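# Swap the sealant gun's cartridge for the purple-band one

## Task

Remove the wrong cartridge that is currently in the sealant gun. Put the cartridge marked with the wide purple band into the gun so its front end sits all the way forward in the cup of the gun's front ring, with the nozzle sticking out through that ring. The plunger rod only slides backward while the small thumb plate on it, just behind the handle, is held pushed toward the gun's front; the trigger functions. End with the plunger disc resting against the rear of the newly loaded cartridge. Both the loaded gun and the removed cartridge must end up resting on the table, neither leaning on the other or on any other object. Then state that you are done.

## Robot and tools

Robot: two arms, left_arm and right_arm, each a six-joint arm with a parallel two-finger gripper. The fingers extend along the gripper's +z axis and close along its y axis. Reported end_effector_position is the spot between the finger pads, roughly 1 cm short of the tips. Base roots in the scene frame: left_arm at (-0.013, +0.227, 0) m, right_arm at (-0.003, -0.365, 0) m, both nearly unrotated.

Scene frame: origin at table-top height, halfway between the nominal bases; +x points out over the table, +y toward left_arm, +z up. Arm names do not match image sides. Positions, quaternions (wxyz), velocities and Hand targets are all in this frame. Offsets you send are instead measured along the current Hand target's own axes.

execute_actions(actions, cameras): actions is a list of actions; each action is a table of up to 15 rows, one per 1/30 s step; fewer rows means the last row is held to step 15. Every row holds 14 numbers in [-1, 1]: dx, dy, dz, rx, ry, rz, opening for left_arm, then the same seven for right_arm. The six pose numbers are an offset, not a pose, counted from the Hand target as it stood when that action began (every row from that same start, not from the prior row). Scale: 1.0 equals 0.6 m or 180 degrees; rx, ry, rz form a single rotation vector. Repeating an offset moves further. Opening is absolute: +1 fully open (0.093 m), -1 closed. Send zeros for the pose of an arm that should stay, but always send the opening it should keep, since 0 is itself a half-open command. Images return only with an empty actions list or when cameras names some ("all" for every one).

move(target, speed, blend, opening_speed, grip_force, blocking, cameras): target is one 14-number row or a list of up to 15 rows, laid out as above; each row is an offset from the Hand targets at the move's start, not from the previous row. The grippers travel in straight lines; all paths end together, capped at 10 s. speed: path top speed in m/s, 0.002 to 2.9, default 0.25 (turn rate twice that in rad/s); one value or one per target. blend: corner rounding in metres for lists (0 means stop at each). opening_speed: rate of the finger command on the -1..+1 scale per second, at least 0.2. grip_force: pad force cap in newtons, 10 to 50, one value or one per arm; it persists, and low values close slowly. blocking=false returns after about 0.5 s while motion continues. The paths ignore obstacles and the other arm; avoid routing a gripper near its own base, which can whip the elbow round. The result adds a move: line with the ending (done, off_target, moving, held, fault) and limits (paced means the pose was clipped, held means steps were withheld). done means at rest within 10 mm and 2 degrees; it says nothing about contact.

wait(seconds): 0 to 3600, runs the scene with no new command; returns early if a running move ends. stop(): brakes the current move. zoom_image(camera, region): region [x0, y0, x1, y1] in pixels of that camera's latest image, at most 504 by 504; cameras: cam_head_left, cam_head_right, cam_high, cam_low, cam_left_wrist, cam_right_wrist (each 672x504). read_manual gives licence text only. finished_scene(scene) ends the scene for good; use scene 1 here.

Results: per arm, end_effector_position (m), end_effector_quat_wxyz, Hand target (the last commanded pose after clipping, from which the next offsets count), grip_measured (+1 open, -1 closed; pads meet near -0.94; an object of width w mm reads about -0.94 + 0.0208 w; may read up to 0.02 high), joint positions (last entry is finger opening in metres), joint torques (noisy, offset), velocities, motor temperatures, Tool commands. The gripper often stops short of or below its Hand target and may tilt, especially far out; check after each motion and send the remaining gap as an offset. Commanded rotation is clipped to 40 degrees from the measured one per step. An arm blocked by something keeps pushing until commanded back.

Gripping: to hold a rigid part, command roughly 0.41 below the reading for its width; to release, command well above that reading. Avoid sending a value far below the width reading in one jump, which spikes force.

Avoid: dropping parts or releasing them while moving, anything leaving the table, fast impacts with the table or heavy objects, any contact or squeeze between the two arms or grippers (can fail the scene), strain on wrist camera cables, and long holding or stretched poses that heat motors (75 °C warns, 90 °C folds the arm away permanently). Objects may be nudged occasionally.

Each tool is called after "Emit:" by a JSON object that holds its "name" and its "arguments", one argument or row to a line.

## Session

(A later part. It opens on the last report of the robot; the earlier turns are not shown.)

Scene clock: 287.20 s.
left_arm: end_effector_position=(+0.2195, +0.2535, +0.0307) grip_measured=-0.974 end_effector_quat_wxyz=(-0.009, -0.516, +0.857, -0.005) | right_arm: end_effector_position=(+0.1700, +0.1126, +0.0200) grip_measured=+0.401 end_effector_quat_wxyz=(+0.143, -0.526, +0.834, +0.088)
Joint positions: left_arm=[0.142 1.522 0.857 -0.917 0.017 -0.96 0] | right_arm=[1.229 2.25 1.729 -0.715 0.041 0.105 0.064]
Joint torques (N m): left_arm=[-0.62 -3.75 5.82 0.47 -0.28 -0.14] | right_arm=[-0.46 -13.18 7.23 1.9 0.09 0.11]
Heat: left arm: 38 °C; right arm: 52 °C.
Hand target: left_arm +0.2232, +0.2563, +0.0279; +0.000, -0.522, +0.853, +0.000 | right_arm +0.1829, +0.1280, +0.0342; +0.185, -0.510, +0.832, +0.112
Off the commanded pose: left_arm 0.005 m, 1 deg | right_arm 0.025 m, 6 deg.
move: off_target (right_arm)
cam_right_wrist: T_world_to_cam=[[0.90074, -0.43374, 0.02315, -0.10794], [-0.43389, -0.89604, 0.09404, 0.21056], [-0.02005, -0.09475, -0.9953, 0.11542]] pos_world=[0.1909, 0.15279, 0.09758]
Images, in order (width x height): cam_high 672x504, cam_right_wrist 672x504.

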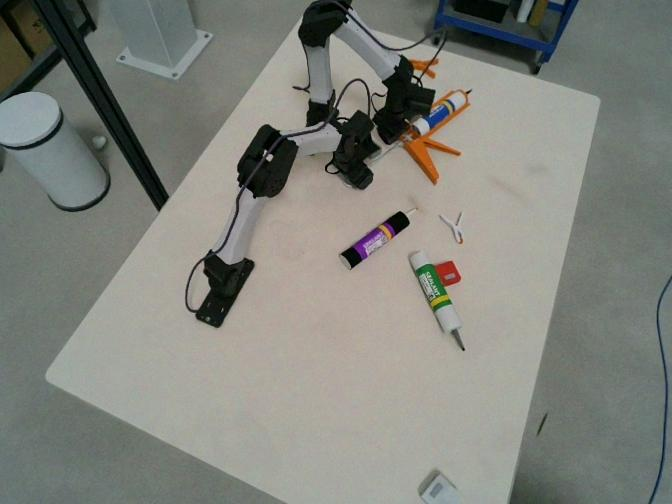

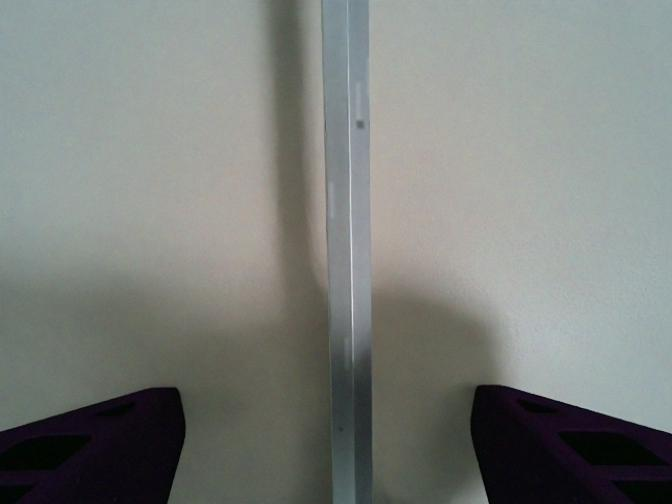

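Emit:
{"name": "move", "arguments": {
  "target": [
    [0,0,0,0,0,0,-1,0,0,-0.012,0,0,0,0.4],
    [-0.033,0,0,0,0,0,-1,0,0,-0.012,0,0,0,-1],
    [-0.033,0,0,0,0,0,-1,0.045,0,-0.033,0,0,0,-1]
  ],
  "speed": 0.06,
  "cameras": ["cam_right_wrist","cam_left_wrist","cam_high"]
}}

Emit:
{"name": "zoom_image", "arguments": {
  "camera": "cam_high",
  "region": [320, 80, 480, 210]
}}

Scene clock: 300.77 s.
left_arm: end_effector_position=(+0.2138, +0.2554, +0.0241) grip_measured=-0.974 end_effector_quat_wxyz=(-0.042, -0.518, +0.854, -0.018) | right_arm: end_effector_position=(+0.1669, +0.1099, +0.0191) grip_measured=-0.906 end_effector_quat_wxyz=(+0.179, -0.518, +0.828, +0.118)
Joint positions: left_arm=[0.188 1.564 0.864 -0.937 0.064 -0.918 0] | right_arm=[1.234 2.167 1.551 -0.524 0.042 0.114 0.002]
Joint torques (N m): left_arm=[0.77 -4.08 8.87 0.52 -0.77 0.05] | right_arm=[0.38 -15.95 6.65 0.77 0.11 0.18]
Motor temperatures (°C): left_arm=[28 33 38 30 27 26 27] | right_arm=[27 55 49 32 28 25 27]
Heat: left arm: 38 °C; right arm: 55 °C.
Hand target: left_arm +0.2322, +0.2740, +0.0279; +0.000, -0.522, +0.853, +0.000 | right_arm +0.1680, +0.0988, +0.0408; +0.185, -0.510, +0.832, +0.112
Off the commanded pose: left_arm 0.026 m, 5 deg | right_arm 0.024 m, 1 deg.
move: off_target (left_arm, right_arm); target 2's new opening was sent with right_arm's hand 0.026 m and 6 deg from that target
cam_left_wrist: T_world_to_cam=[[0.87441, -0.48457, -0.02457, -0.06013], [-0.40417, -0.75548, 0.51565, 0.30541], [-0.26843, -0.44096, -0.85645, 0.27935]] pos_world=[0.251, 0.32478, 0.08028]
cam_right_wrist: T_world_to_cam=[[0.8983, -0.43927, 0.00962, -0.10497], [-0.43927, -0.89835, -0.00194, 0.20992], [0.00949, -0.00249, -0.99995, 0.09922]] pos_world=[0.18557, 0.14272, 0.10063]
Images, in order (width x height): cam_high 672x504, cam_left_wrist 672x504, cam_right_wrist 672x504.

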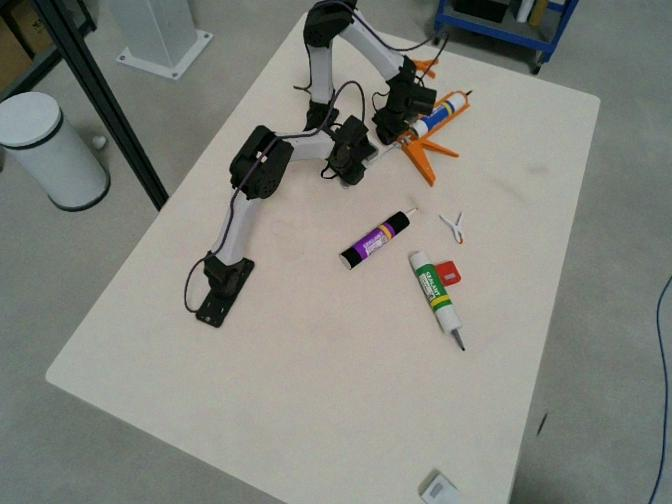

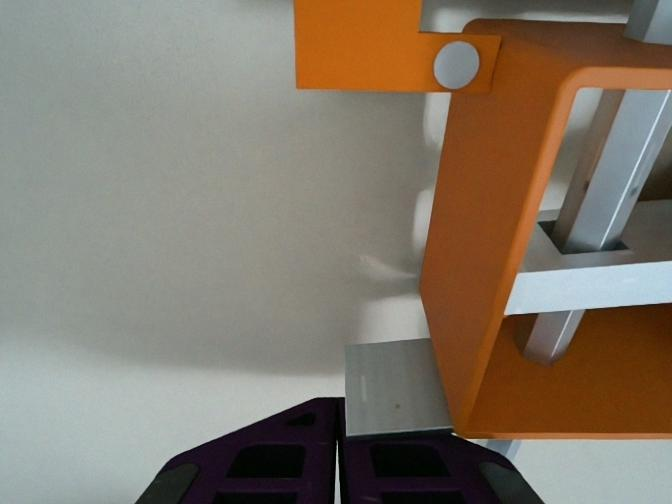

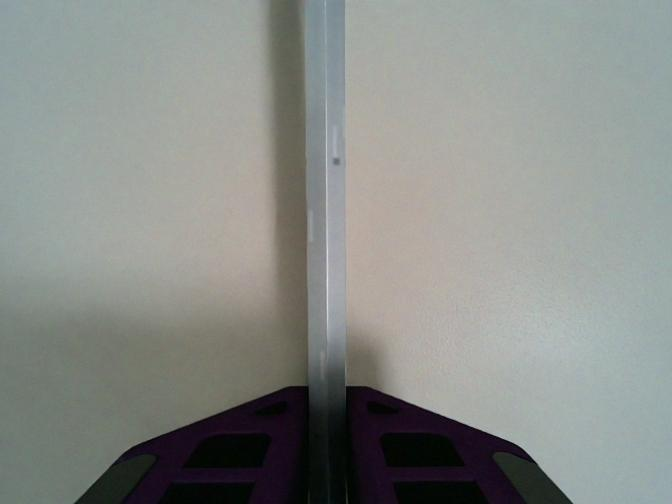

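Scaled by 3.150 from the camera's image (finer frame: 960x720).

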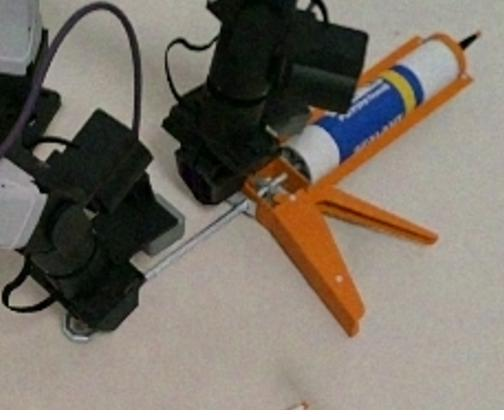

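Emit:
{"name": "move", "arguments": {
  "target": [
    [0,0,0,0,0,0,-1,0.09,0,-0.042,0,0,0,-1]
  ],
  "speed": 0.06,
  "cameras": ["cam_right_wrist","cam_left_wrist","cam_high"]
}}

Emit:
{"name": "zoom_image", "arguments": {
  "camera": "cam_high",
  "region": [320, 80, 480, 210]
}}

Scene clock: 312.70 s.
left_arm: end_effector_position=(+0.1937, +0.2275, +0.0294) grip_measured=-0.974 end_effector_quat_wxyz=(-0.111, -0.512, +0.850, -0.054) | right_arm: end_effector_position=(+0.1478, +0.0786, +0.0279) grip_measured=-0.906 end_effector_quat_wxyz=(+0.208, -0.512, +0.820, +0.147)
Joint positions: left_arm=[0.168 1.564 0.864 -1.038 0.184 -0.918 0] | right_arm=[1.25 1.982 1.261 -0.337 0.042 0.131 0.002]
Joint torques (N m): left_arm=[1.74 -5.34 9.77 0.97 -1.96 -0.12] | right_arm=[0.7 -15.75 5.39 0.12 0.24 0.2]
Motor temperatures (°C): left_arm=[28 33 41 30 27 26 27] | right_arm=[27 61 48 31 28 25 28]
Heat: left arm: 41 °C; right arm: 61 °C.
Hand target: left_arm +0.2322, +0.2740, +0.0279; +0.000, -0.522, +0.853, +0.000 | right_arm +0.1409, +0.0457, +0.0408; +0.185, -0.510, +0.832, +0.112
Off the commanded pose: left_arm 0.060 m, 14 deg | right_arm 0.036 m, 5 deg.
move: off_target (right_arm)
cam_left_wrist: T_world_to_cam=[[0.86925, -0.49346, -0.02989, -0.05268], [-0.36152, -0.67575, 0.64239, 0.24334], [-0.33719, -0.5476, -0.76579, 0.30115]] pos_world=[0.23531, 0.30335, 0.07272]
cam_right_wrist: T_world_to_cam=[[0.8991, -0.43766, -0.00906, -0.10138], [-0.43682, -0.89566, -0.08359, 0.17508], [0.02847, 0.07911, -0.99646, 0.09884]] pos_world=[0.16482, 0.10462, 0.11221]
Images, in order (width x height): cam_high 672x504, cam_left_wrist 672x504, cam_right_wrist 672x504.

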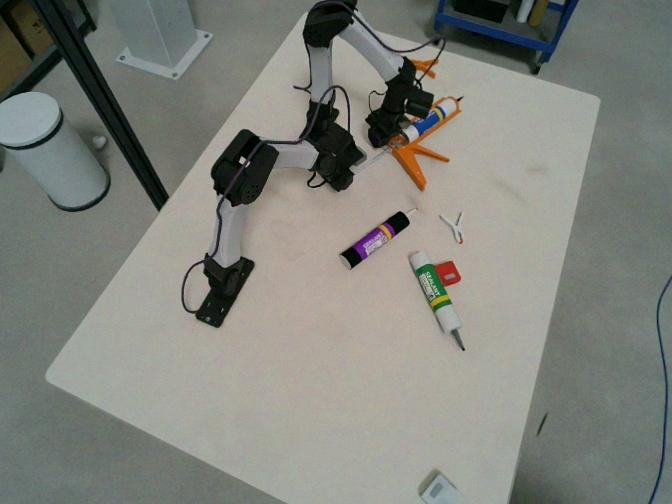

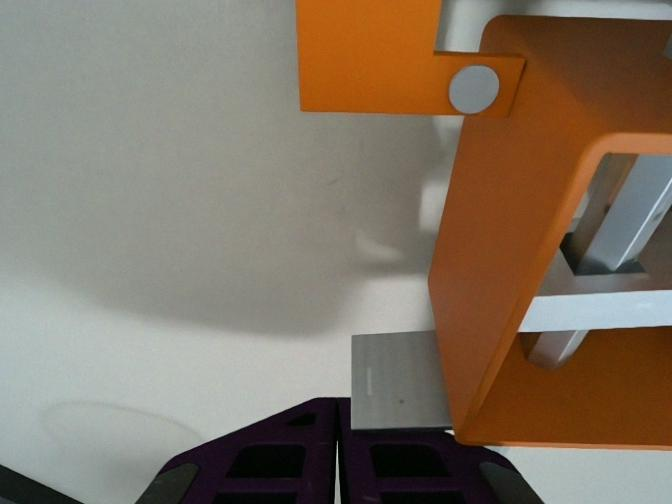

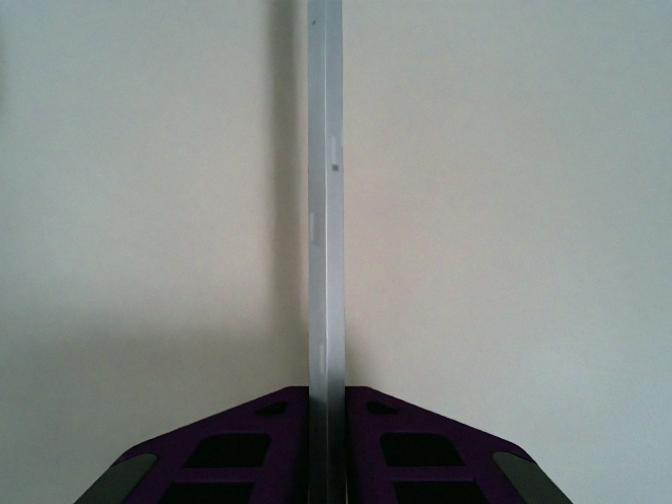

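Scaled by 3.150 from the camera's image (finer frame: 960x720).

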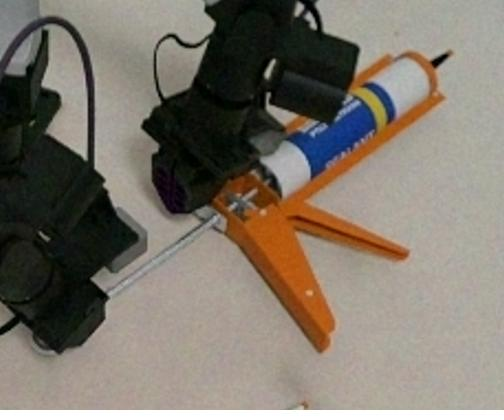

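Emit:
{"name": "move", "arguments": {
  "target": [
    [0,0,0,0,0,0,-1,-0.08,0,0.037,0,0,0,-1]
  ],
  "speed": 0.06,
  "cameras": ["cam_left_wrist"]
}}

Emit:
{"name": "move", "arguments": {
  "target": [
    [0,0,0,0,0,0,-1,0.04,0,-0.0185,0,0,0,-1]
  ],
  "speed": 0.03,
  "cameras": ["cam_left_wrist"]
}}

Scene clock: 332.47 s.
left_arm: end_effector_position=(+0.2015, +0.2424, +0.0299) grip_measured=-0.974 end_effector_quat_wxyz=(-0.081, -0.513, +0.854, -0.027) | right_arm: end_effector_position=(+0.1556, +0.0952, +0.0304) grip_measured=-0.907 end_effector_quat_wxyz=(+0.183, -0.515, +0.828, +0.125)
Joint positions: left_arm=[0.174 1.564 0.88 -1.018 0.11 -0.918 0] | right_arm=[1.246 2.079 1.451 -0.498 0.042 0.129 0.002]
Joint torques (N m): left_arm=[1.65 -4.75 7.95 1.01 -1.26 -0.02] | right_arm=[-0.62 -10.5 12.25 0.68 0.15 0.01]
Motor temperatures (°C): left_arm=[28 34 43 30 29 26 27] | right_arm=[27 72 46 30 28 25 29]
Heat: left arm: 43 °C; right arm: 72 °C.
Hand target: left_arm +0.2322, +0.2740, +0.0279; +0.000, -0.522, +0.853, +0.000 | right_arm +0.1649, +0.0928, +0.0410; +0.185, -0.510, +0.832, +0.112
Off the commanded pose: left_arm 0.044 m, 10 deg | right_arm 0.014 m, 2 deg.
move: off_target (right_arm)
cam_left_wrist: T_world_to_cam=[[0.86778, -0.49467, -0.04746, -0.051], [-0.37944, -0.72123, 0.57953, 0.27251], [-0.32091, -0.4849, -0.81356, 0.29518]] pos_world=[0.24238, 0.31444, 0.0798]

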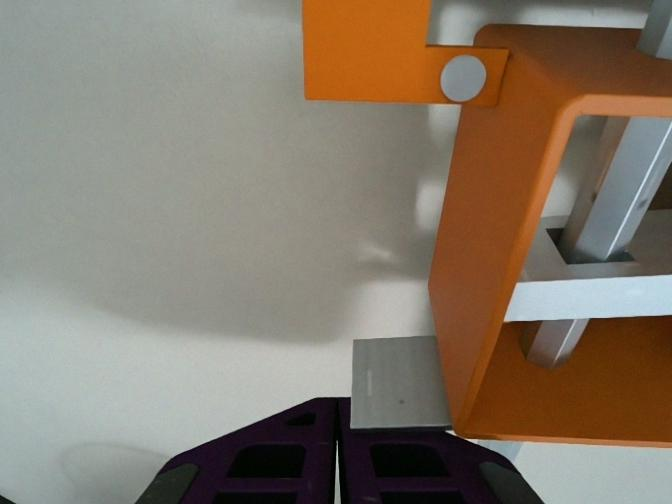

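Scene clock: 334.00 s.
left_arm: end_effector_position=(+0.2021, +0.2428, +0.0297) grip_measured=-0.974 end_effector_quat_wxyz=(-0.080, -0.513, +0.854, -0.026) | right_arm: end_effector_position=(+0.1553, +0.0944, +0.0275) grip_measured=-0.907 end_effector_quat_wxyz=(+0.199, -0.512, +0.824, +0.138)
Joint positions: left_arm=[0.174 1.564 0.88 -1.015 0.109 -0.918 0] | right_arm=[1.246 2.055 1.384 -0.412 0.042 0.131 0.002]
Joint torques (N m): left_arm=[1.65 -4.71 7.92 0.99 -1.24 -0.02] | right_arm=[0.16 -15.28 6.11 0.4 0.19 0.1]
Motor temperatures (°C): left_arm=[28 34 43 30 29 26 27] | right_arm=[27 72 46 30 28 25 29]
Heat: left arm: 43 °C; right arm: 72 °C.
Hand target: left_arm +0.2322, +0.2740, +0.0279; +0.000, -0.522, +0.853, +0.000 | right_arm +0.1529, +0.0692, +0.0409; +0.185, -0.510, +0.832, +0.112
Off the commanded pose: left_arm 0.043 m, 10 deg | right_arm 0.029 m, 3 deg.
move: off_target (right_arm)
cam_left_wrist: T_world_to_cam=[[0.86781, -0.49477, -0.04596, -0.05143], [-0.38122, -0.72225, 0.57709, 0.27373], [-0.31872, -0.48328, -0.81539, 0.29462]] pos_world=[0.24288, 0.31464, 0.0799]

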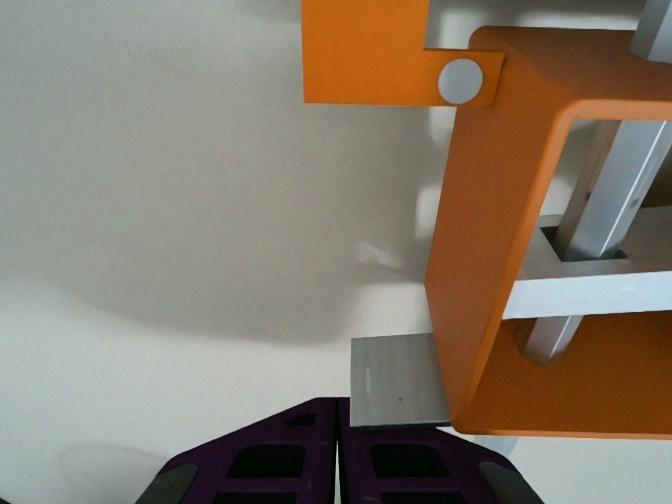

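Emit:
{"name": "move", "arguments": {
  "target": [
    [0.09,0,0,0,0,0,-1,0,0,0,0,0,0,0.3],
    [0.09,0,0,0,0,0,-1,-0.07,0,-0.15,0,0,0,0.3],
    [0.09,0,0,0,0,0,-1,0.041,-0.047,-0.386,0,0,0,0.3]
  ],
  "cameras": ["cam_left_wrist","cam_right_wrist"]
}}

Emit:
{"name": "wait", "arguments": {
  "seconds": 60
}}

Scene clock: 382.53 s.
left_arm: end_effector_position=(+0.2011, +0.2218, +0.0237) grip_measured=-0.974 end_effector_quat_wxyz=(-0.026, -0.516, +0.856, -0.001) | right_arm: end_effector_position=(+0.1236, -0.0457, +0.2260) grip_measured=+0.298 end_effector_quat_wxyz=(+0.172, -0.508, +0.837, +0.105)
Joint positions: left_arm=[0.014 1.489 0.794 -0.92 0.029 -1.089 0] | right_arm=[1.209 1.519 1.566 -1.216 0.048 0.115 0.06]
Joint torques (N m): left_arm=[-0.66 -6.02 5.71 0.37 -0.4 -0.14] | right_arm=[-0.46 -7.75 10.22 0.98 -0.06 -0.16]
Motor temperatures (°C): left_arm=[29 34 41 30 28 26 27] | right_arm=[26 78 46 29 28 25 29]
Heat: left arm: 41 °C; right arm: 78 °C. Fold the right arm in close to its base, or ease its load, before you think long.
Hand target: left_arm +0.2076, +0.2259, +0.0279; +0.000, -0.522, +0.853, +0.000 | right_arm +0.1233, -0.0504, +0.2405; +0.185, -0.510, +0.832, +0.112
Off the commanded pose: left_arm 0.009 m, 3 deg | right_arm 0.015 m, 2 deg.
MOTOR HOT: joint 2 (shoulder) of the right arm reports 78 °C; the controller's stop level is 90 °C. To cool a motor, set the load down, stop pushing, or move to a pose that needs little force.
move: off_target (left_arm, right_arm)
cam_left_wrist: T_world_to_cam=[[0.8721, -0.48784, -0.03814, -0.06376], [-0.4131, -0.77578, 0.47697, 0.28236], [-0.26227, -0.40021, -0.87809, 0.25103]] pos_world=[0.23809, 0.28841, 0.08331]
cam_right_wrist: T_world_to_cam=[[0.88552, -0.46425, 0.01803, -0.13786], [-0.46458, -0.88519, 0.0248, 0.04913], [0.00445, -0.03034, -0.99953, 0.30542]] pos_world=[0.14355, -0.01125, 0.30654]

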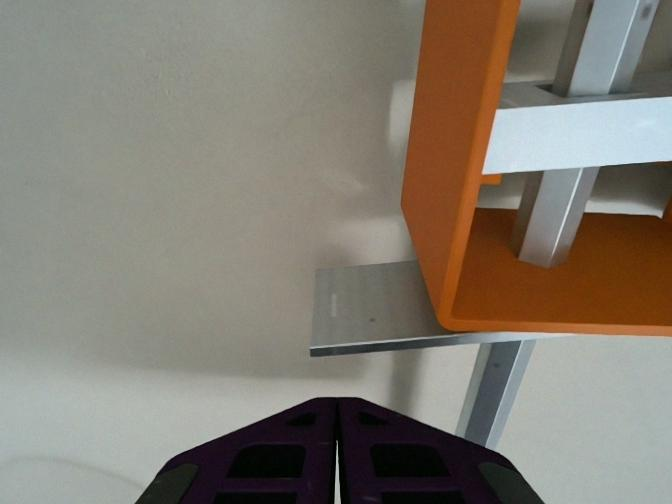

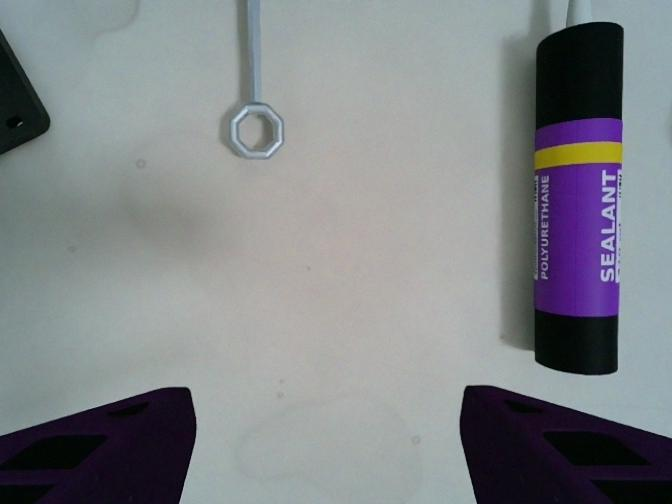

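Scene clock: 442.53 s.
left_arm: end_effector_position=(+0.2011, +0.2218, +0.0237) grip_measured=-0.974 end_effector_quat_wxyz=(-0.026, -0.516, +0.856, -0.001) | right_arm: end_effector_position=(+0.1236, -0.0457, +0.2260) grip_measured=+0.298 end_effector_quat_wxyz=(+0.172, -0.508, +0.837, +0.105)
Joint positions: left_arm=[0.014 1.489 0.794 -0.92 0.029 -1.089 0] | right_arm=[1.209 1.519 1.566 -1.216 0.048 0.115 0.06]
Joint torques (N m): left_arm=[-0.68 -6.04 5.68 0.36 -0.4 -0.14] | right_arm=[-0.49 -7.79 10.25 1.01 -0.07 -0.13]
Motor temperatures (°C): left_arm=[28 37 39 29 28 26 27] | right_arm=[26 56 52 31 28 25 28]
Heat: left arm: 39 °C; right arm: 56 °C.
Hand target: left_arm +0.2076, +0.2259, +0.0279; +0.000, -0.522, +0.853, +0.000 | right_arm +0.1233, -0.0504, +0.2405; +0.185, -0.510, +0.832, +0.112
Tool commands: left_gripper/opening=-1.0 right_gripper/opening=+0.3
Off the commanded pose: left_arm 0.009 m, 3 deg | right_arm 0.015 m, 2 deg.
MOTOR HOT: cleared for the motors of the right arm.
wait: 60.00 s; at rest by 0.17 s

Emit:
{"name": "move", "arguments": {
  "target": [
    [0,0,0,0,0,0,-1,-0.164,0.056,0.292,0,0,0,0.3],
    [0,0,0,0,0,0,-1,-0.107,0.056,0.412,0,0,0,0.3]
  ],
  "cameras": ["cam_right_wrist"]
}}

Emit:
{"name": "move", "arguments": {
  "target": [
    [0,0,0,0,0,0,-1,0,0,0,0,0,0,-1],
    [-0.12,0,0,0,0,0,-1,0.06,0,-0.028,0,0,0,-1],
    [-0.16,0,0,0,0,0,-1,0.16,0,-0.075,0,0,0,-1]
  ],
  "speed": 0.08,
  "blend": 0.02,
  "cameras": ["cam_left_wrist","cam_right_wrist","cam_high"]
}}

Emit:
{"name": "zoom_image", "arguments": {
  "camera": "cam_high",
  "region": [320, 80, 480, 210]
}}

Scene clock: 469.47 s.
left_arm: end_effector_position=(+0.2011, +0.2218, +0.0237) grip_measured=-0.974 end_effector_quat_wxyz=(-0.026, -0.516, +0.856, -0.001) | right_arm: end_effector_position=(+0.1634, +0.1010, +0.0415) grip_measured=+0.298 end_effector_quat_wxyz=(+0.167, -0.520, +0.831, +0.104)
Joint positions: left_arm=[0.014 1.489 0.794 -0.92 0.029 -1.089 0] | right_arm=[1.237 2.129 1.599 -0.646 0.048 0.115 0.06]
Joint torques (N m): left_arm=[-0.66 -6.04 5.68 0.37 -0.4 -0.14] | right_arm=[0.75 -10.3 8.36 1.57 0.11 0.17]
Heat: left arm: 39 °C; right arm: 54 °C.
Hand target: left_arm +0.2076, +0.2259, +0.0279; +0.000, -0.522, +0.853, +0.000 | right_arm +0.1674, +0.1095, +0.0435; +0.185, -0.510, +0.832, +0.112
Off the commanded pose: left_arm 0.009 m, 3 deg | right_arm 0.010 m, 2 deg.
move: done
cam_right_wrist: T_world_to_cam=[[0.89806, -0.43945, 0.01917, -0.10619], [-0.43986, -0.89742, 0.03393, 0.19887], [0.0023, -0.03891, -0.99924, 0.12655]] pos_world=[0.18255, 0.13673, 0.12175]

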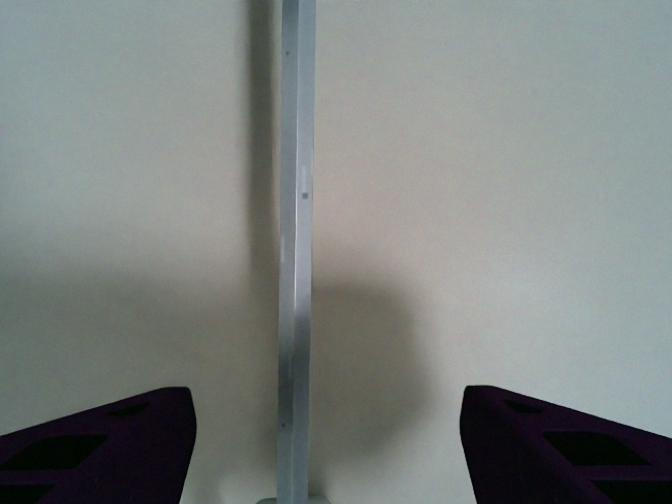

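Scene clock: 473.10 s.
left_arm: end_effector_position=(+0.2380, +0.2966, +0.0253) grip_measured=-0.974 end_effector_quat_wxyz=(-0.025, -0.517, +0.856, -0.010) | right_arm: end_effector_position=(+0.1137, +0.0037, +0.0250) grip_measured=-0.972 end_effector_quat_wxyz=(+0.149, -0.527, +0.832, +0.091)
Joint positions: left_arm=[0.307 1.66 0.973 -0.928 0.032 -0.797 0] | right_arm=[1.283 1.804 1.079 -0.499 0.061 0.151 0]
Joint torques (N m): left_arm=[0.87 -4.37 8.9 0.44 -0.44 0.07] | right_arm=[0.79 -10.82 7.53 1.51 0.19 0.25]
Motor temperatures (°C): left_arm=[28 37 39 29 28 26 27] | right_arm=[26 55 52 31 28 25 28]
Heat: left arm: 39 °C; right arm: 55 °C.
Hand target: left_arm +0.2514, +0.3113, +0.0280; +0.000, -0.522, +0.853, +0.000 | right_arm +0.1193, +0.0151, +0.0437; +0.185, -0.510, +0.832, +0.112
Off the commanded pose: left_arm 0.020 m, 3 deg | right_arm 0.023 m, 5 deg.
move: off_target (left_arm, right_arm); blend cut to 0 m at target 1
cam_left_wrist: T_world_to_cam=[[0.87343, -0.48647, -0.02154, -0.06052], [-0.4168, -0.76976, 0.48346, 0.35381], [-0.25177, -0.4133, -0.8751, 0.29331]] pos_world=[0.27418, 0.36413, 0.08432]
cam_right_wrist: T_world_to_cam=[[0.90218, -0.43067, 0.0245, -0.10477], [-0.43119, -0.89878, 0.07914, 0.08811], [-0.01206, -0.08196, -0.99656, 0.10805]] pos_world=[0.13382, 0.04292, 0.10327]
Images, in order (width x height): cam_high 672x504, cam_left_wrist 672x504, cam_right_wrist 672x504.

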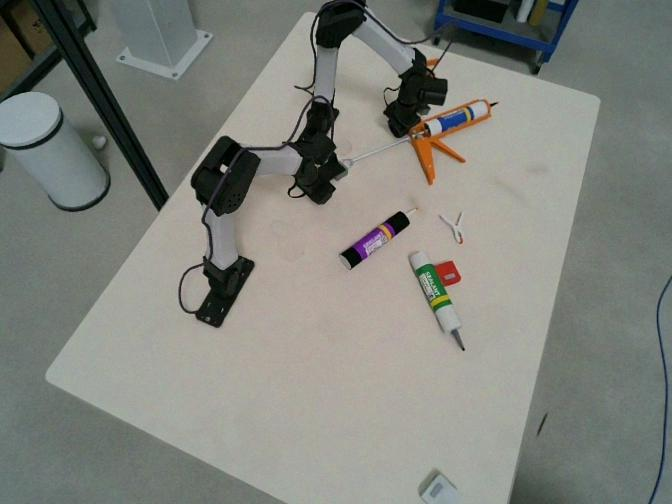

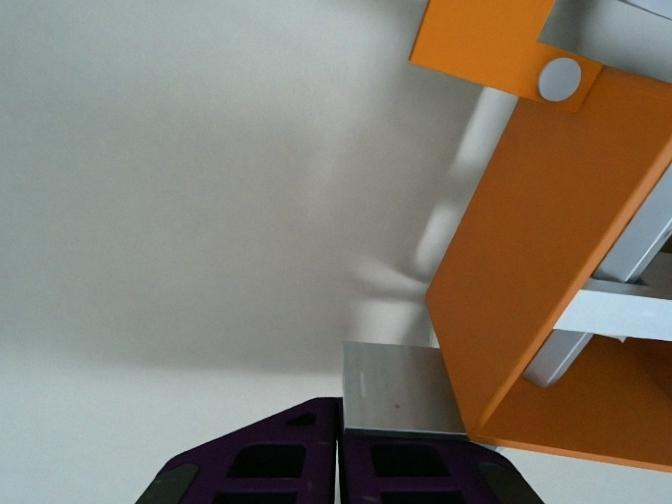

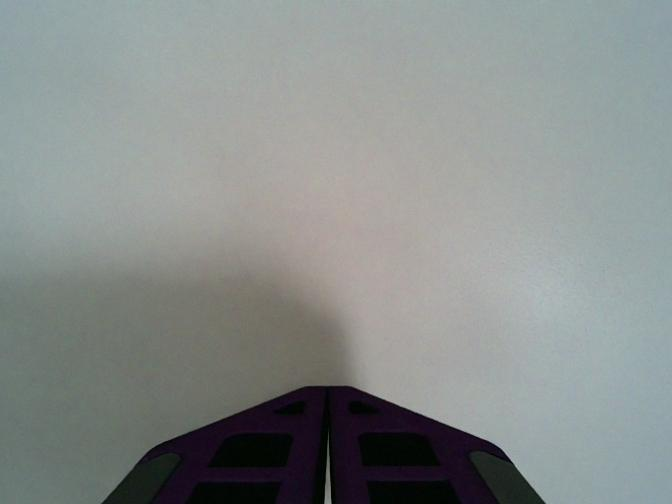

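Scaled by 3.150 from the camera's image (finer frame: 960x720).

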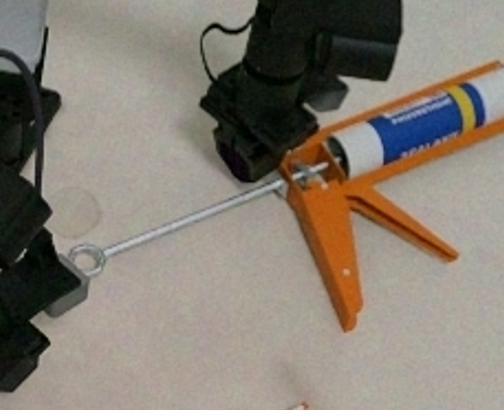

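Emit:
{"name": "move", "arguments": {
  "target": [
    [0.03,0.01,0,0,0,0.078,-1,-0.056,0,-0.12,0,0,0,0.3],
    [0.03,0.01,0,0,0,0.078,-1,-0.313,0.066,-0.02,0.033,0,0.070,0.3]
  ],
  "blend": 0.02,
  "cameras": ["cam_left_wrist","cam_right_wrist"]
}}

Scene clock: 522.17 s.
left_arm: end_effector_position=(+0.2313, +0.2927, +0.0215) grip_measured=-0.974 end_effector_quat_wxyz=(-0.028, -0.422, +0.906, -0.008) | right_arm: end_effector_position=(+0.1570, +0.1796, +0.1302) grip_measured=+0.298 end_effector_quat_wxyz=(+0.192, -0.418, +0.883, +0.095)
Joint positions: left_arm=[0.295 1.648 0.942 -0.918 0.024 -0.595 0] | right_arm=[1.33 2.545 2.668 -1.298 0.179 0.418 0.06]
Joint torques (N m): left_arm=[-0.61 -7.8 5.68 0.4 -0.33 0.09] | right_arm=[0.7 -11.99 11.56 0.96 0.31 0.26]
Motor temperatures (°C): left_arm=[28 35 42 29 27 26 27] | right_arm=[26 64 49 33 28 25 28]
Heat: left arm: 42 °C; right arm: 64 °C.
Hand target: left_arm +0.2378, +0.2981, +0.0279; +0.000, -0.413, +0.911, +0.001 | right_arm +0.1588, +0.1803, +0.1338; +0.197, -0.406, +0.888, +0.089
Off the commanded pose: left_arm 0.011 m, 4 deg | right_arm 0.004 m, 2 deg.
move: off_target (left_arm)
cam_left_wrist: T_world_to_cam=[[0.74959, -0.66154, -0.0219, 0.02322], [-0.56988, -0.66185, 0.48703, 0.3536], [-0.33669, -0.35259, -0.87311, 0.28853]] pos_world=[0.28125, 0.35112, 0.08021]
cam_right_wrist: T_world_to_cam=[[0.77167, -0.63589, 0.0127, -0.01175], [-0.63593, -0.77175, -0.0014, 0.27642], [0.01069, -0.007, -0.99992, 0.21121]] pos_world=[0.18259, 0.20733, 0.21173]

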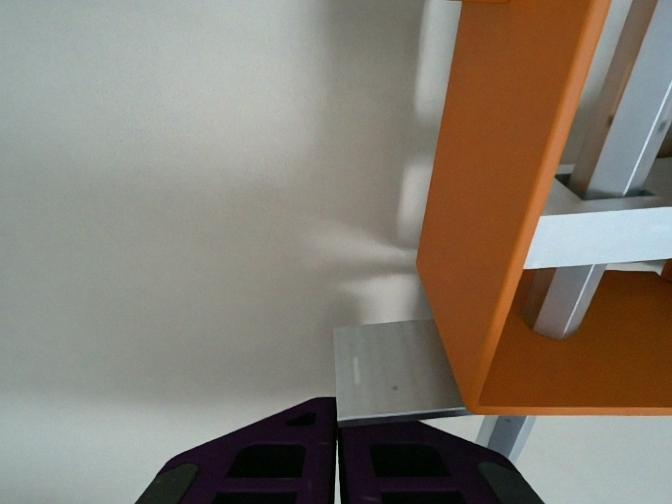

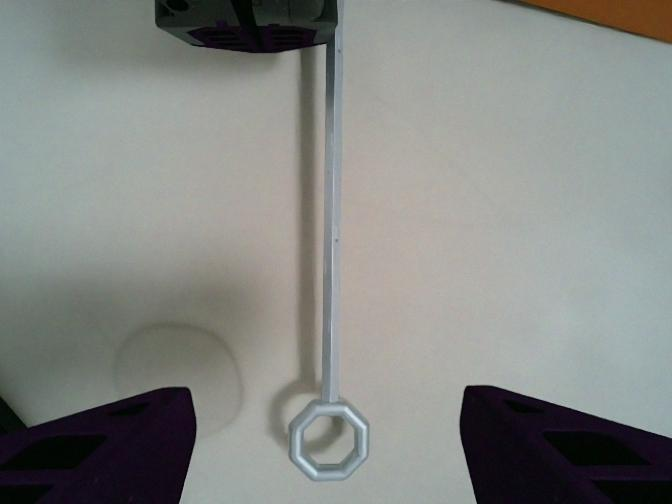

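Emit:
{"name": "move", "arguments": {
  "target": [
    [0,0,0,0,0,0,-1,0.08,0,0.154,0,0,0,0.3],
    [0,0,0,0,0,0,-1,0.08,0,0.154,0,0,0,-1]
  ],
  "cameras": ["cam_right_wrist"]
}}

Emit:
{"name": "move", "arguments": {
  "target": [
    [-0.22,0,0,0,0,0,-1,0.196,0,-0.091,0,0,0,-1]
  ],
  "speed": 0.06,
  "cameras": ["cam_left_wrist","cam_right_wrist","cam_high"]
}}

Emit:
{"name": "zoom_image", "arguments": {
  "camera": "cam_high",
  "region": [320, 80, 500, 210]
}}

Scene clock: 540.60 s.
left_arm: end_effector_position=(+0.2313, +0.2927, +0.0215) grip_measured=-0.974 end_effector_quat_wxyz=(-0.028, -0.422, +0.906, -0.008) | right_arm: end_effector_position=(+0.1524, +0.1710, +0.0200) grip_measured=-0.903 end_effector_quat_wxyz=(+0.181, -0.413, +0.889, +0.076)
Joint positions: left_arm=[0.295 1.648 0.942 -0.918 0.024 -0.595 0] | right_arm=[1.338 2.46 2.082 -0.843 0.189 0.442 0.002]
Joint torques (N m): left_arm=[-0.62 -7.8 5.68 0.4 -0.34 0.09] | right_arm=[0.54 -14.27 7.83 1.36 0.2 0.13]
Motor temperatures (°C): left_arm=[28 37 41 29 27 26 27] | right_arm=[26 71 50 32 28 25 28]
Heat: left arm: 41 °C; right arm: 71 °C.
Hand target: left_arm +0.2378, +0.2981, +0.0279; +0.000, -0.413, +0.911, +0.001 | right_arm +0.1561, +0.1767, +0.0298; +0.197, -0.406, +0.888, +0.089
Off the commanded pose: left_arm 0.011 m, 4 deg | right_arm 0.012 m, 2 deg.
move: off_target (right_arm); target 2's new opening was sent with right_arm's hand 0.016 m and 4 deg from that target
cam_right_wrist: T_world_to_cam=[[0.75986, -0.64927, 0.03257, -0.00855], [-0.65009, -0.75905, 0.03514, 0.26592], [0.00191, -0.04788, -0.99885, 0.10934]] pos_world=[0.17916, 0.20153, 0.10015]

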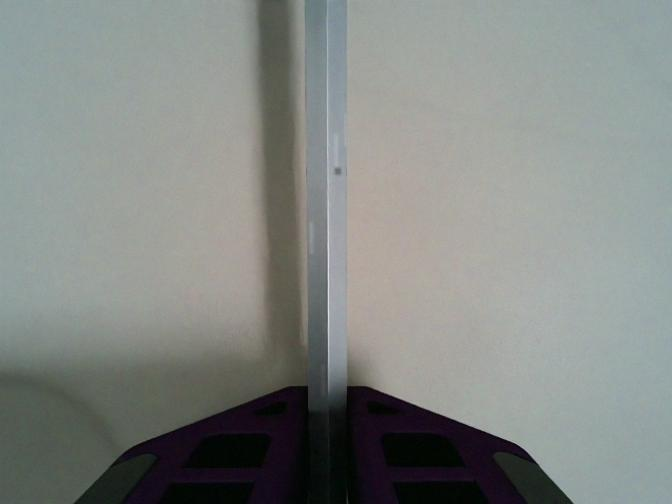

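Scene clock: 543.63 s.
left_arm: end_effector_position=(+0.3068, +0.3769, +0.0354) grip_measured=-0.974 end_effector_quat_wxyz=(-0.033, -0.409, +0.912, -0.011) | right_arm: end_effector_position=(+0.0934, +0.0961, +0.0230) grip_measured=-0.906 end_effector_quat_wxyz=(+0.225, -0.396, +0.885, +0.099)
Joint positions: left_arm=[0.465 1.996 1.447 -1.089 0.021 -0.395 0] | right_arm=[1.458 2.066 1.388 -0.481 0.285 0.563 0.002]
Joint torques (N m): left_arm=[1.03 -5.83 8.59 0.88 -0.3 0.07] | right_arm=[2.55 -13.61 5.93 0.38 -0.1 0.32]
Motor temperatures (°C): left_arm=[28 37 41 29 27 26 27] | right_arm=[26 72 49 31 28 25 28]
Heat: left arm: 41 °C; right arm: 72 °C.
Hand target: left_arm +0.3247, +0.3974, +0.0280; +0.000, -0.413, +0.911, +0.001 | right_arm +0.0712, +0.0787, +0.0296; +0.197, -0.406, +0.888, +0.089
Off the commanded pose: left_arm 0.028 m, 4 deg | right_arm 0.029 m, 4 deg.
move: off_target (left_arm, right_arm)
cam_left_wrist: T_world_to_cam=[[0.73, -0.68321, -0.01814, 0.03672], [-0.586, -0.63935, 0.49783, 0.44158], [-0.35171, -0.35279, -0.86709, 0.36025]] pos_world=[0.35866, 0.4345, 0.09321]
cam_right_wrist: T_world_to_cam=[[0.7416, -0.67048, 0.0222, -0.00852], [-0.66811, -0.74116, -0.06569, 0.17296], [0.0605, 0.03388, -0.99759, 0.09549]] pos_world=[0.11609, 0.11924, 0.10681]
Images, in order (width x height): cam_high 672x504, cam_left_wrist 672x504, cam_right_wrist 672x504.

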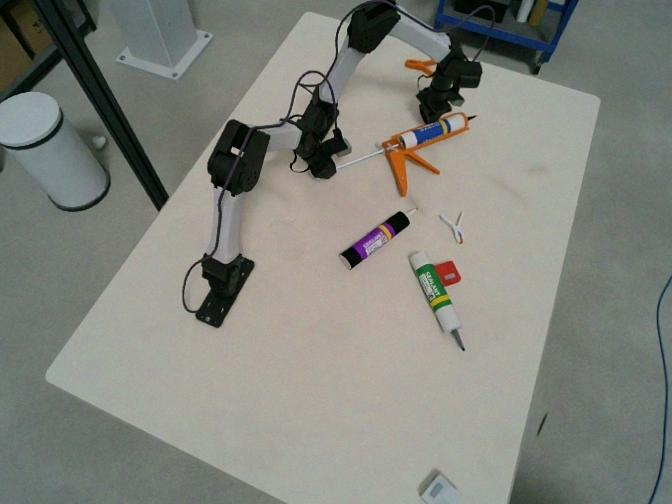

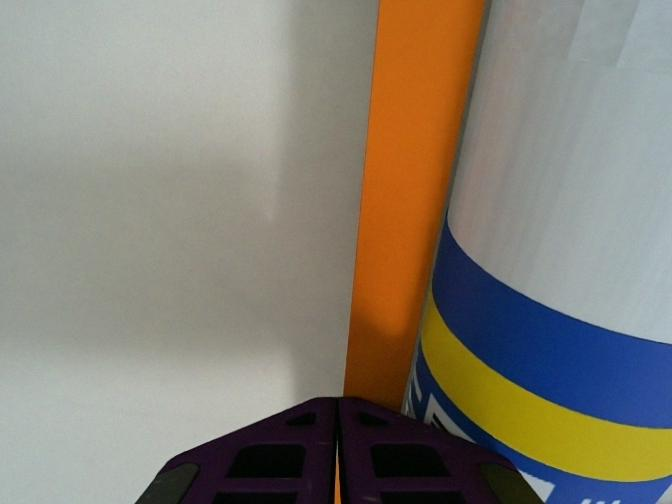

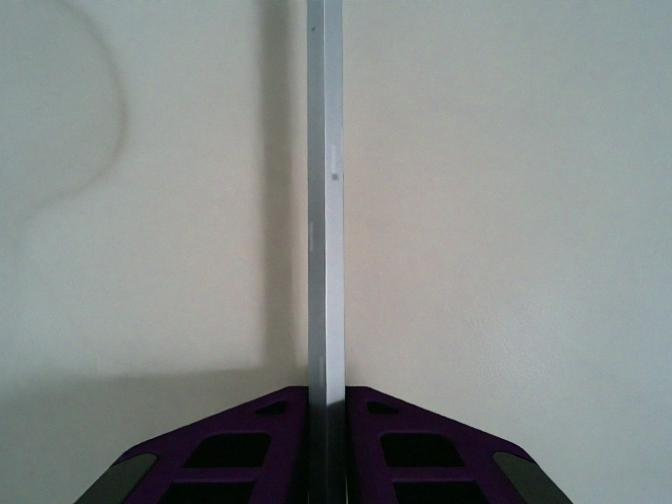

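Scaled by 2.800 from the camera's image (finer frame: 960x720).

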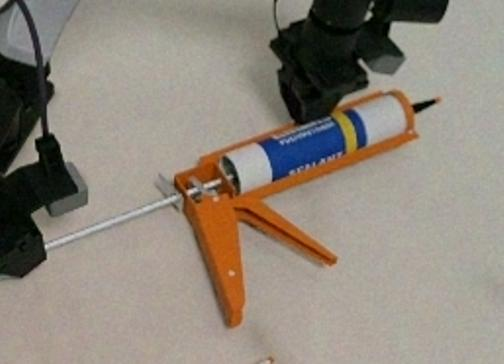

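Emit:
{"name": "move", "arguments": {
  "target": [
    [0.03,-0.03,-0.05,0,0,0,-1,0,0,0,0,0,0,0.3],
    [0.03,-0.03,-0.25,0,0,0,0.3,-0.07,0,-0.151,0,0,0,0.3],
    [0.334,-0.049,-0.187,0,0,0.5,0.3,-0.049,-0.202,-0.363,0,0,0,0.3]
  ],
  "blend": [0,0.03,0],
  "cameras": ["cam_left_wrist","cam_high"]
}}

Scene clock: 604.20 s.
left_arm: end_effector_position=(+0.2107, +0.2269, +0.1353) grip_measured=+0.298 end_effector_quat_wxyz=(-0.021, +0.341, +0.940, -0.010) | right_arm: end_effector_position=(+0.1213, -0.0484, +0.2190) grip_measured=+0.298 end_effector_quat_wxyz=(+0.186, -0.404, +0.893, +0.067)
Joint positions: left_arm=[0.019 1.43 1.2 -1.388 0.004 0.697 0.06] | right_arm=[1.284 1.545 1.571 -1.248 0.194 0.408 0.06]
Joint torques (N m): left_arm=[-0.62 -6.09 6.31 0.39 -0.15 0.13] | right_arm=[-0.44 -8.21 11.88 0.89 -0.11 -0.15]
Motor temperatures (°C): left_arm=[28 39 44 29 27 26 27] | right_arm=[27 74 47 30 28 25 29]
Heat: left arm: 44 °C; right arm: 74 °C. Fold the right arm in close to its base, or ease its load, before you think long.
Hand target: left_arm +0.2149, +0.2271, +0.1401; +0.000, +0.352, +0.936, +0.001 | right_arm +0.1195, -0.0497, +0.2397; +0.197, -0.406, +0.888, +0.089
Off the commanded pose: left_arm 0.006 m, 3 deg | right_arm 0.021 m, 3 deg.
MOTOR HOT: joint 2 (shoulder) of the right arm reports 74 °C; the controller's stop level is 90 °C. To cool a motor, set the load down, stop pushing, or move to a pose that needs little force.
move: off_target (left_arm, right_arm); blend cut to 0 m at target 2
cam_left_wrist: T_world_to_cam=[[-0.65877, -0.75206, 0.02075, 0.30916], [-0.65967, 0.59066, 0.46471, -0.01941], [-0.36174, 0.29245, -0.88522, 0.21832]] pos_world=[0.26984, 0.18012, 0.19586]
Images, in order (width x height): cam_high 672x504, cam_left_wrist 672x504.

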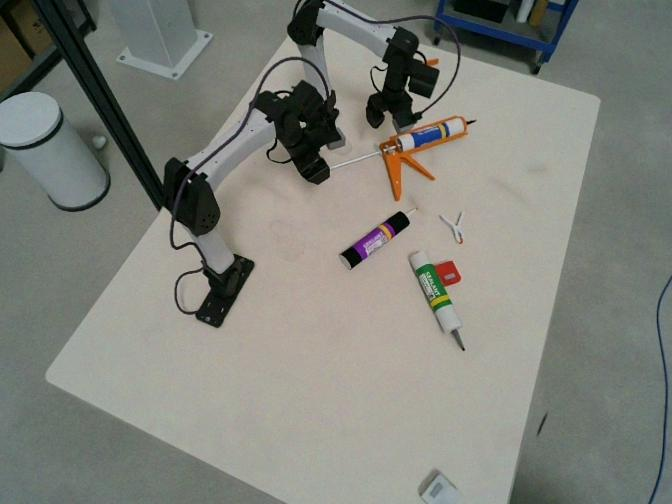

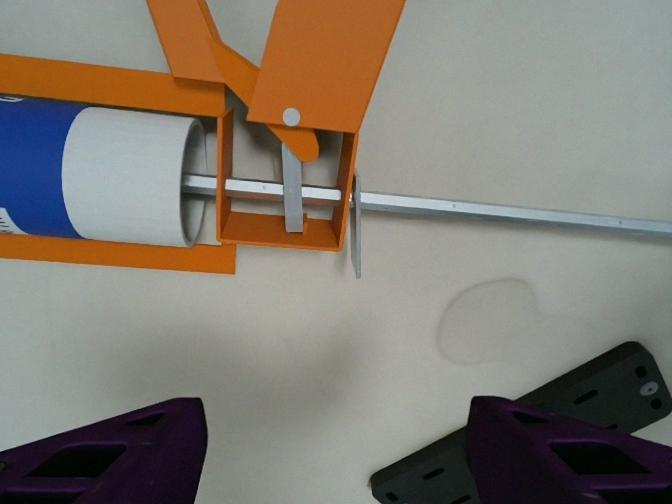

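Emit:
{"name": "move", "arguments": {
  "target": [-0.0145,-0.0075,0.125,0,0,0.035,-0.6,0,0,0,0,0,0,0.3],
  "cameras": ["cam_left_wrist"]
}}

Scene clock: 636.17 s.
left_arm: end_effector_position=(+0.2133, +0.2179, +0.0674) grip_measured=-0.598 end_effector_quat_wxyz=(-0.006, +0.393, +0.919, -0.005) | right_arm: end_effector_position=(+0.1213, -0.0484, +0.2190) grip_measured=+0.298 end_effector_quat_wxyz=(+0.186, -0.404, +0.893, +0.067)
Joint positions: left_arm=[-0.021 1.444 0.941 -1.083 0.004 0.769 0.017] | right_arm=[1.284 1.545 1.571 -1.248 0.194 0.408 0.06]
Joint torques (N m): left_arm=[-0.54 -3.43 6.19 0.48 -0.14 0.12] | right_arm=[-0.5 -8.21 11.88 0.89 -0.12 -0.17]
Motor temperatures (°C): left_arm=[28 37 42 29 27 26 27] | right_arm=[27 67 51 30 28 25 28]
Heat: left arm: 42 °C; right arm: 67 °C.
Hand target: left_arm +0.2185, +0.2181, +0.0650; +0.000, +0.403, +0.915, +0.001 | right_arm +0.1195, -0.0497, +0.2397; +0.197, -0.406, +0.888, +0.089
Off the commanded pose: left_arm 0.006 m, 1 deg | right_arm 0.021 m, 3 deg.
MOTOR HOT: cleared for the motors of the right arm.
move: done
cam_left_wrist: T_world_to_cam=[[-0.73903, -0.67367, 0.00002, 0.30698], [-0.60417, 0.6628, 0.44236, -0.0069], [-0.29802, 0.32691, -0.89684, 0.14153]] pos_world=[0.26488, 0.16511, 0.12997]

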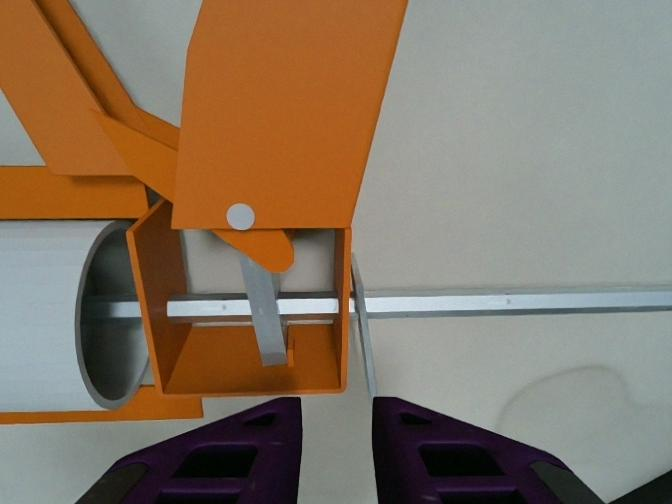

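Emit:
{"name": "move", "arguments": {
  "target": [
    [0,-0.006,0.02,0,0,0,-0.6,0,0,0,0,0,0,0.3],
    [0,-0.006,0.038,0,0,0,-0.6,0,0,0,0,0,0,0.3],
    [0,-0.006,0.038,0,0,0,-1,0,0,0,0,0,0,0.3]
  ],
  "speed": 0.05,
  "cameras": ["cam_left_wrist"]
}}

Scene clock: 653.10 s.
left_arm: end_effector_position=(+0.2118, +0.2160, +0.0472) grip_measured=-0.972 end_effector_quat_wxyz=(-0.005, +0.399, +0.917, -0.002) | right_arm: end_effector_position=(+0.1213, -0.0484, +0.2190) grip_measured=+0.298 end_effector_quat_wxyz=(+0.186, -0.404, +0.893, +0.067)
Joint positions: left_arm=[-0.032 1.459 0.87 -0.992 0.001 0.77 0] | right_arm=[1.284 1.545 1.571 -1.248 0.194 0.408 0.06]
Joint torques (N m): left_arm=[-0.51 -3.07 5.5 0.56 -0.1 0.02] | right_arm=[-0.46 -8.21 11.88 0.9 -0.11 -0.15]
Motor temperatures (°C): left_arm=[28 36 41 28 27 26 27] | right_arm=[26 64 52 30 28 25 28]
Heat: left arm: 41 °C; right arm: 64 °C.
Hand target: left_arm +0.2158, +0.2157, +0.0422; +0.000, +0.403, +0.915, +0.001 | right_arm +0.1195, -0.0497, +0.2397; +0.197, -0.406, +0.888, +0.089
Off the commanded pose: left_arm 0.006 m, 1 deg | right_arm 0.021 m, 3 deg.
move: done
cam_left_wrist: T_world_to_cam=[[-0.74727, -0.6645, -0.00538, 0.30463], [-0.59805, 0.66897, 0.44139, -0.00017], [-0.2897, 0.33305, -0.8973, 0.12053]] pos_world=[0.26246, 0.1624, 0.10987]

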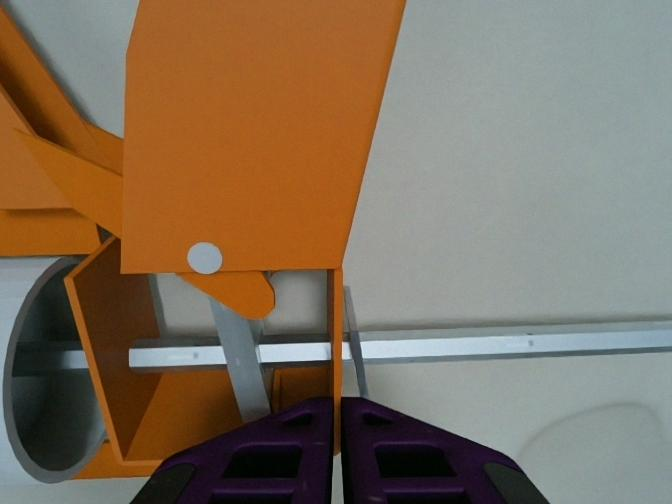

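Emit:
{"name": "move", "arguments": {
  "target": [
    [0,-0.005,0,0,0,0,-0.58,0,0,0,0,0,0,0.3],
    [0,-0.005,0.012,0,0,0,-0.58,0,0,0,0,0,0,0.3],
    [0,-0.005,0.012,0,0,0,-1,0,0,0,0,0,0,0.3]
  ],
  "speed": 0.05,
  "cameras": ["cam_left_wrist"]
}}

Scene clock: 663.10 s.
left_arm: end_effector_position=(+0.2131, +0.2133, +0.0384) grip_measured=-0.966 end_effector_quat_wxyz=(+0.002, +0.406, +0.914, -0.001) | right_arm: end_effector_position=(+0.1213, -0.0484, +0.2190) grip_measured=+0.298 end_effector_quat_wxyz=(+0.186, -0.404, +0.893, +0.067)
Joint positions: left_arm=[-0.042 1.466 0.838 -0.94 0.003 0.775 0] | right_arm=[1.284 1.545 1.571 -1.248 0.194 0.408 0.06]
Joint torques (N m): left_arm=[-0.44 -3.23 5.76 0.39 -0.12 -0.06] | right_arm=[-0.39 -8.2 11.81 0.89 -0.12 -0.14]
Motor temperatures (°C): left_arm=[28 35 41 28 27 26 27] | right_arm=[26 63 53 30 28 25 28]
Heat: left arm: 41 °C; right arm: 63 °C.
Hand target: left_arm +0.2136, +0.2136, +0.0350; +0.000, +0.403, +0.915, +0.001 | right_arm +0.1195, -0.0497, +0.2397; +0.197, -0.406, +0.888, +0.089
Off the commanded pose: left_arm 0.003 m, 1 deg | right_arm 0.021 m, 3 deg.
move: done
cam_left_wrist: T_world_to_cam=[[-0.75719, -0.65304, -0.01419, 0.30368], [-0.59375, 0.67906, 0.43168, 0.00367], [-0.27226, 0.33529, -0.90192, 0.10981]] pos_world=[0.26202, 0.15901, 0.10177]

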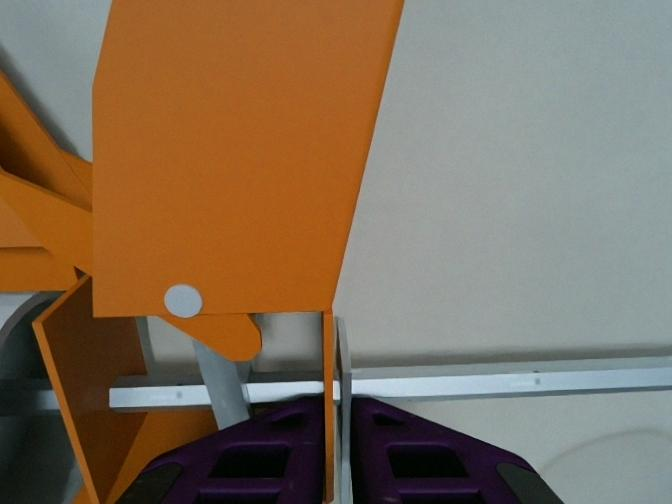

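Emit:
{"name": "move", "arguments": {
  "target": [0,0,0,0,0,0,-1,-0.047,0.192,0.242,0.0165,0,0.035,0.3],
  "cameras": ["cam_right_wrist"]
}}

Scene clock: 677.07 s.
left_arm: end_effector_position=(+0.2131, +0.2133, +0.0384) grip_measured=-0.966 end_effector_quat_wxyz=(+0.002, +0.406, +0.914, -0.001) | right_arm: end_effector_position=(+0.0855, +0.0759, +0.1095) grip_measured=+0.298 end_effector_quat_wxyz=(+0.181, -0.368, +0.910, +0.056)
Joint positions: left_arm=[-0.042 1.466 0.838 -0.94 0.003 0.775 0] | right_arm=[1.464 2.005 1.701 -0.992 0.266 0.665 0.06]
Joint torques (N m): left_arm=[-0.46 -3.25 5.78 0.39 -0.12 -0.06] | right_arm=[0.77 -8.87 11.79 1.21 0.4 0.27]
Motor temperatures (°C): left_arm=[28 34 40 28 27 26 28] | right_arm=[26 62 54 30 28 25 28]
Heat: left arm: 40 °C; right arm: 62 °C.
Hand target: left_arm +0.2136, +0.2136, +0.0350; +0.000, +0.403, +0.915, +0.001 | right_arm +0.0896, +0.0912, +0.1197; +0.203, -0.351, +0.911, +0.076
Off the commanded pose: left_arm 0.003 m, 1 deg | right_arm 0.019 m, 4 deg.
move: off_target (right_arm)
cam_right_wrist: T_world_to_cam=[[0.68831, -0.72366, 0.05046, -0.01257], [-0.72542, -0.68643, 0.05079, 0.14633], [-0.00212, -0.07156, -0.99743, 0.19626]] pos_world=[0.11521, 0.10539, 0.18896]

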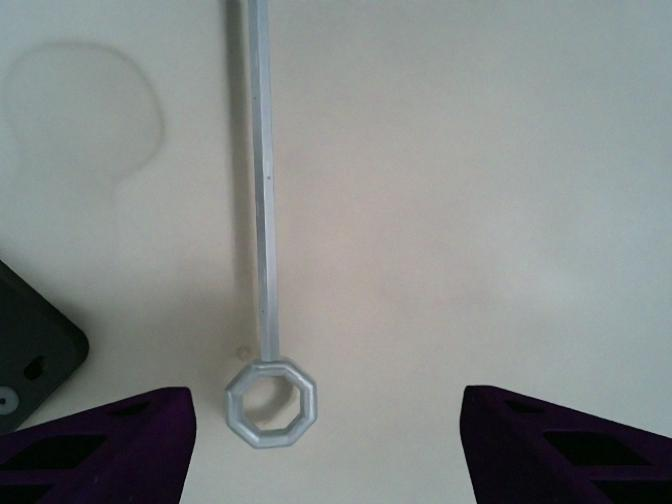

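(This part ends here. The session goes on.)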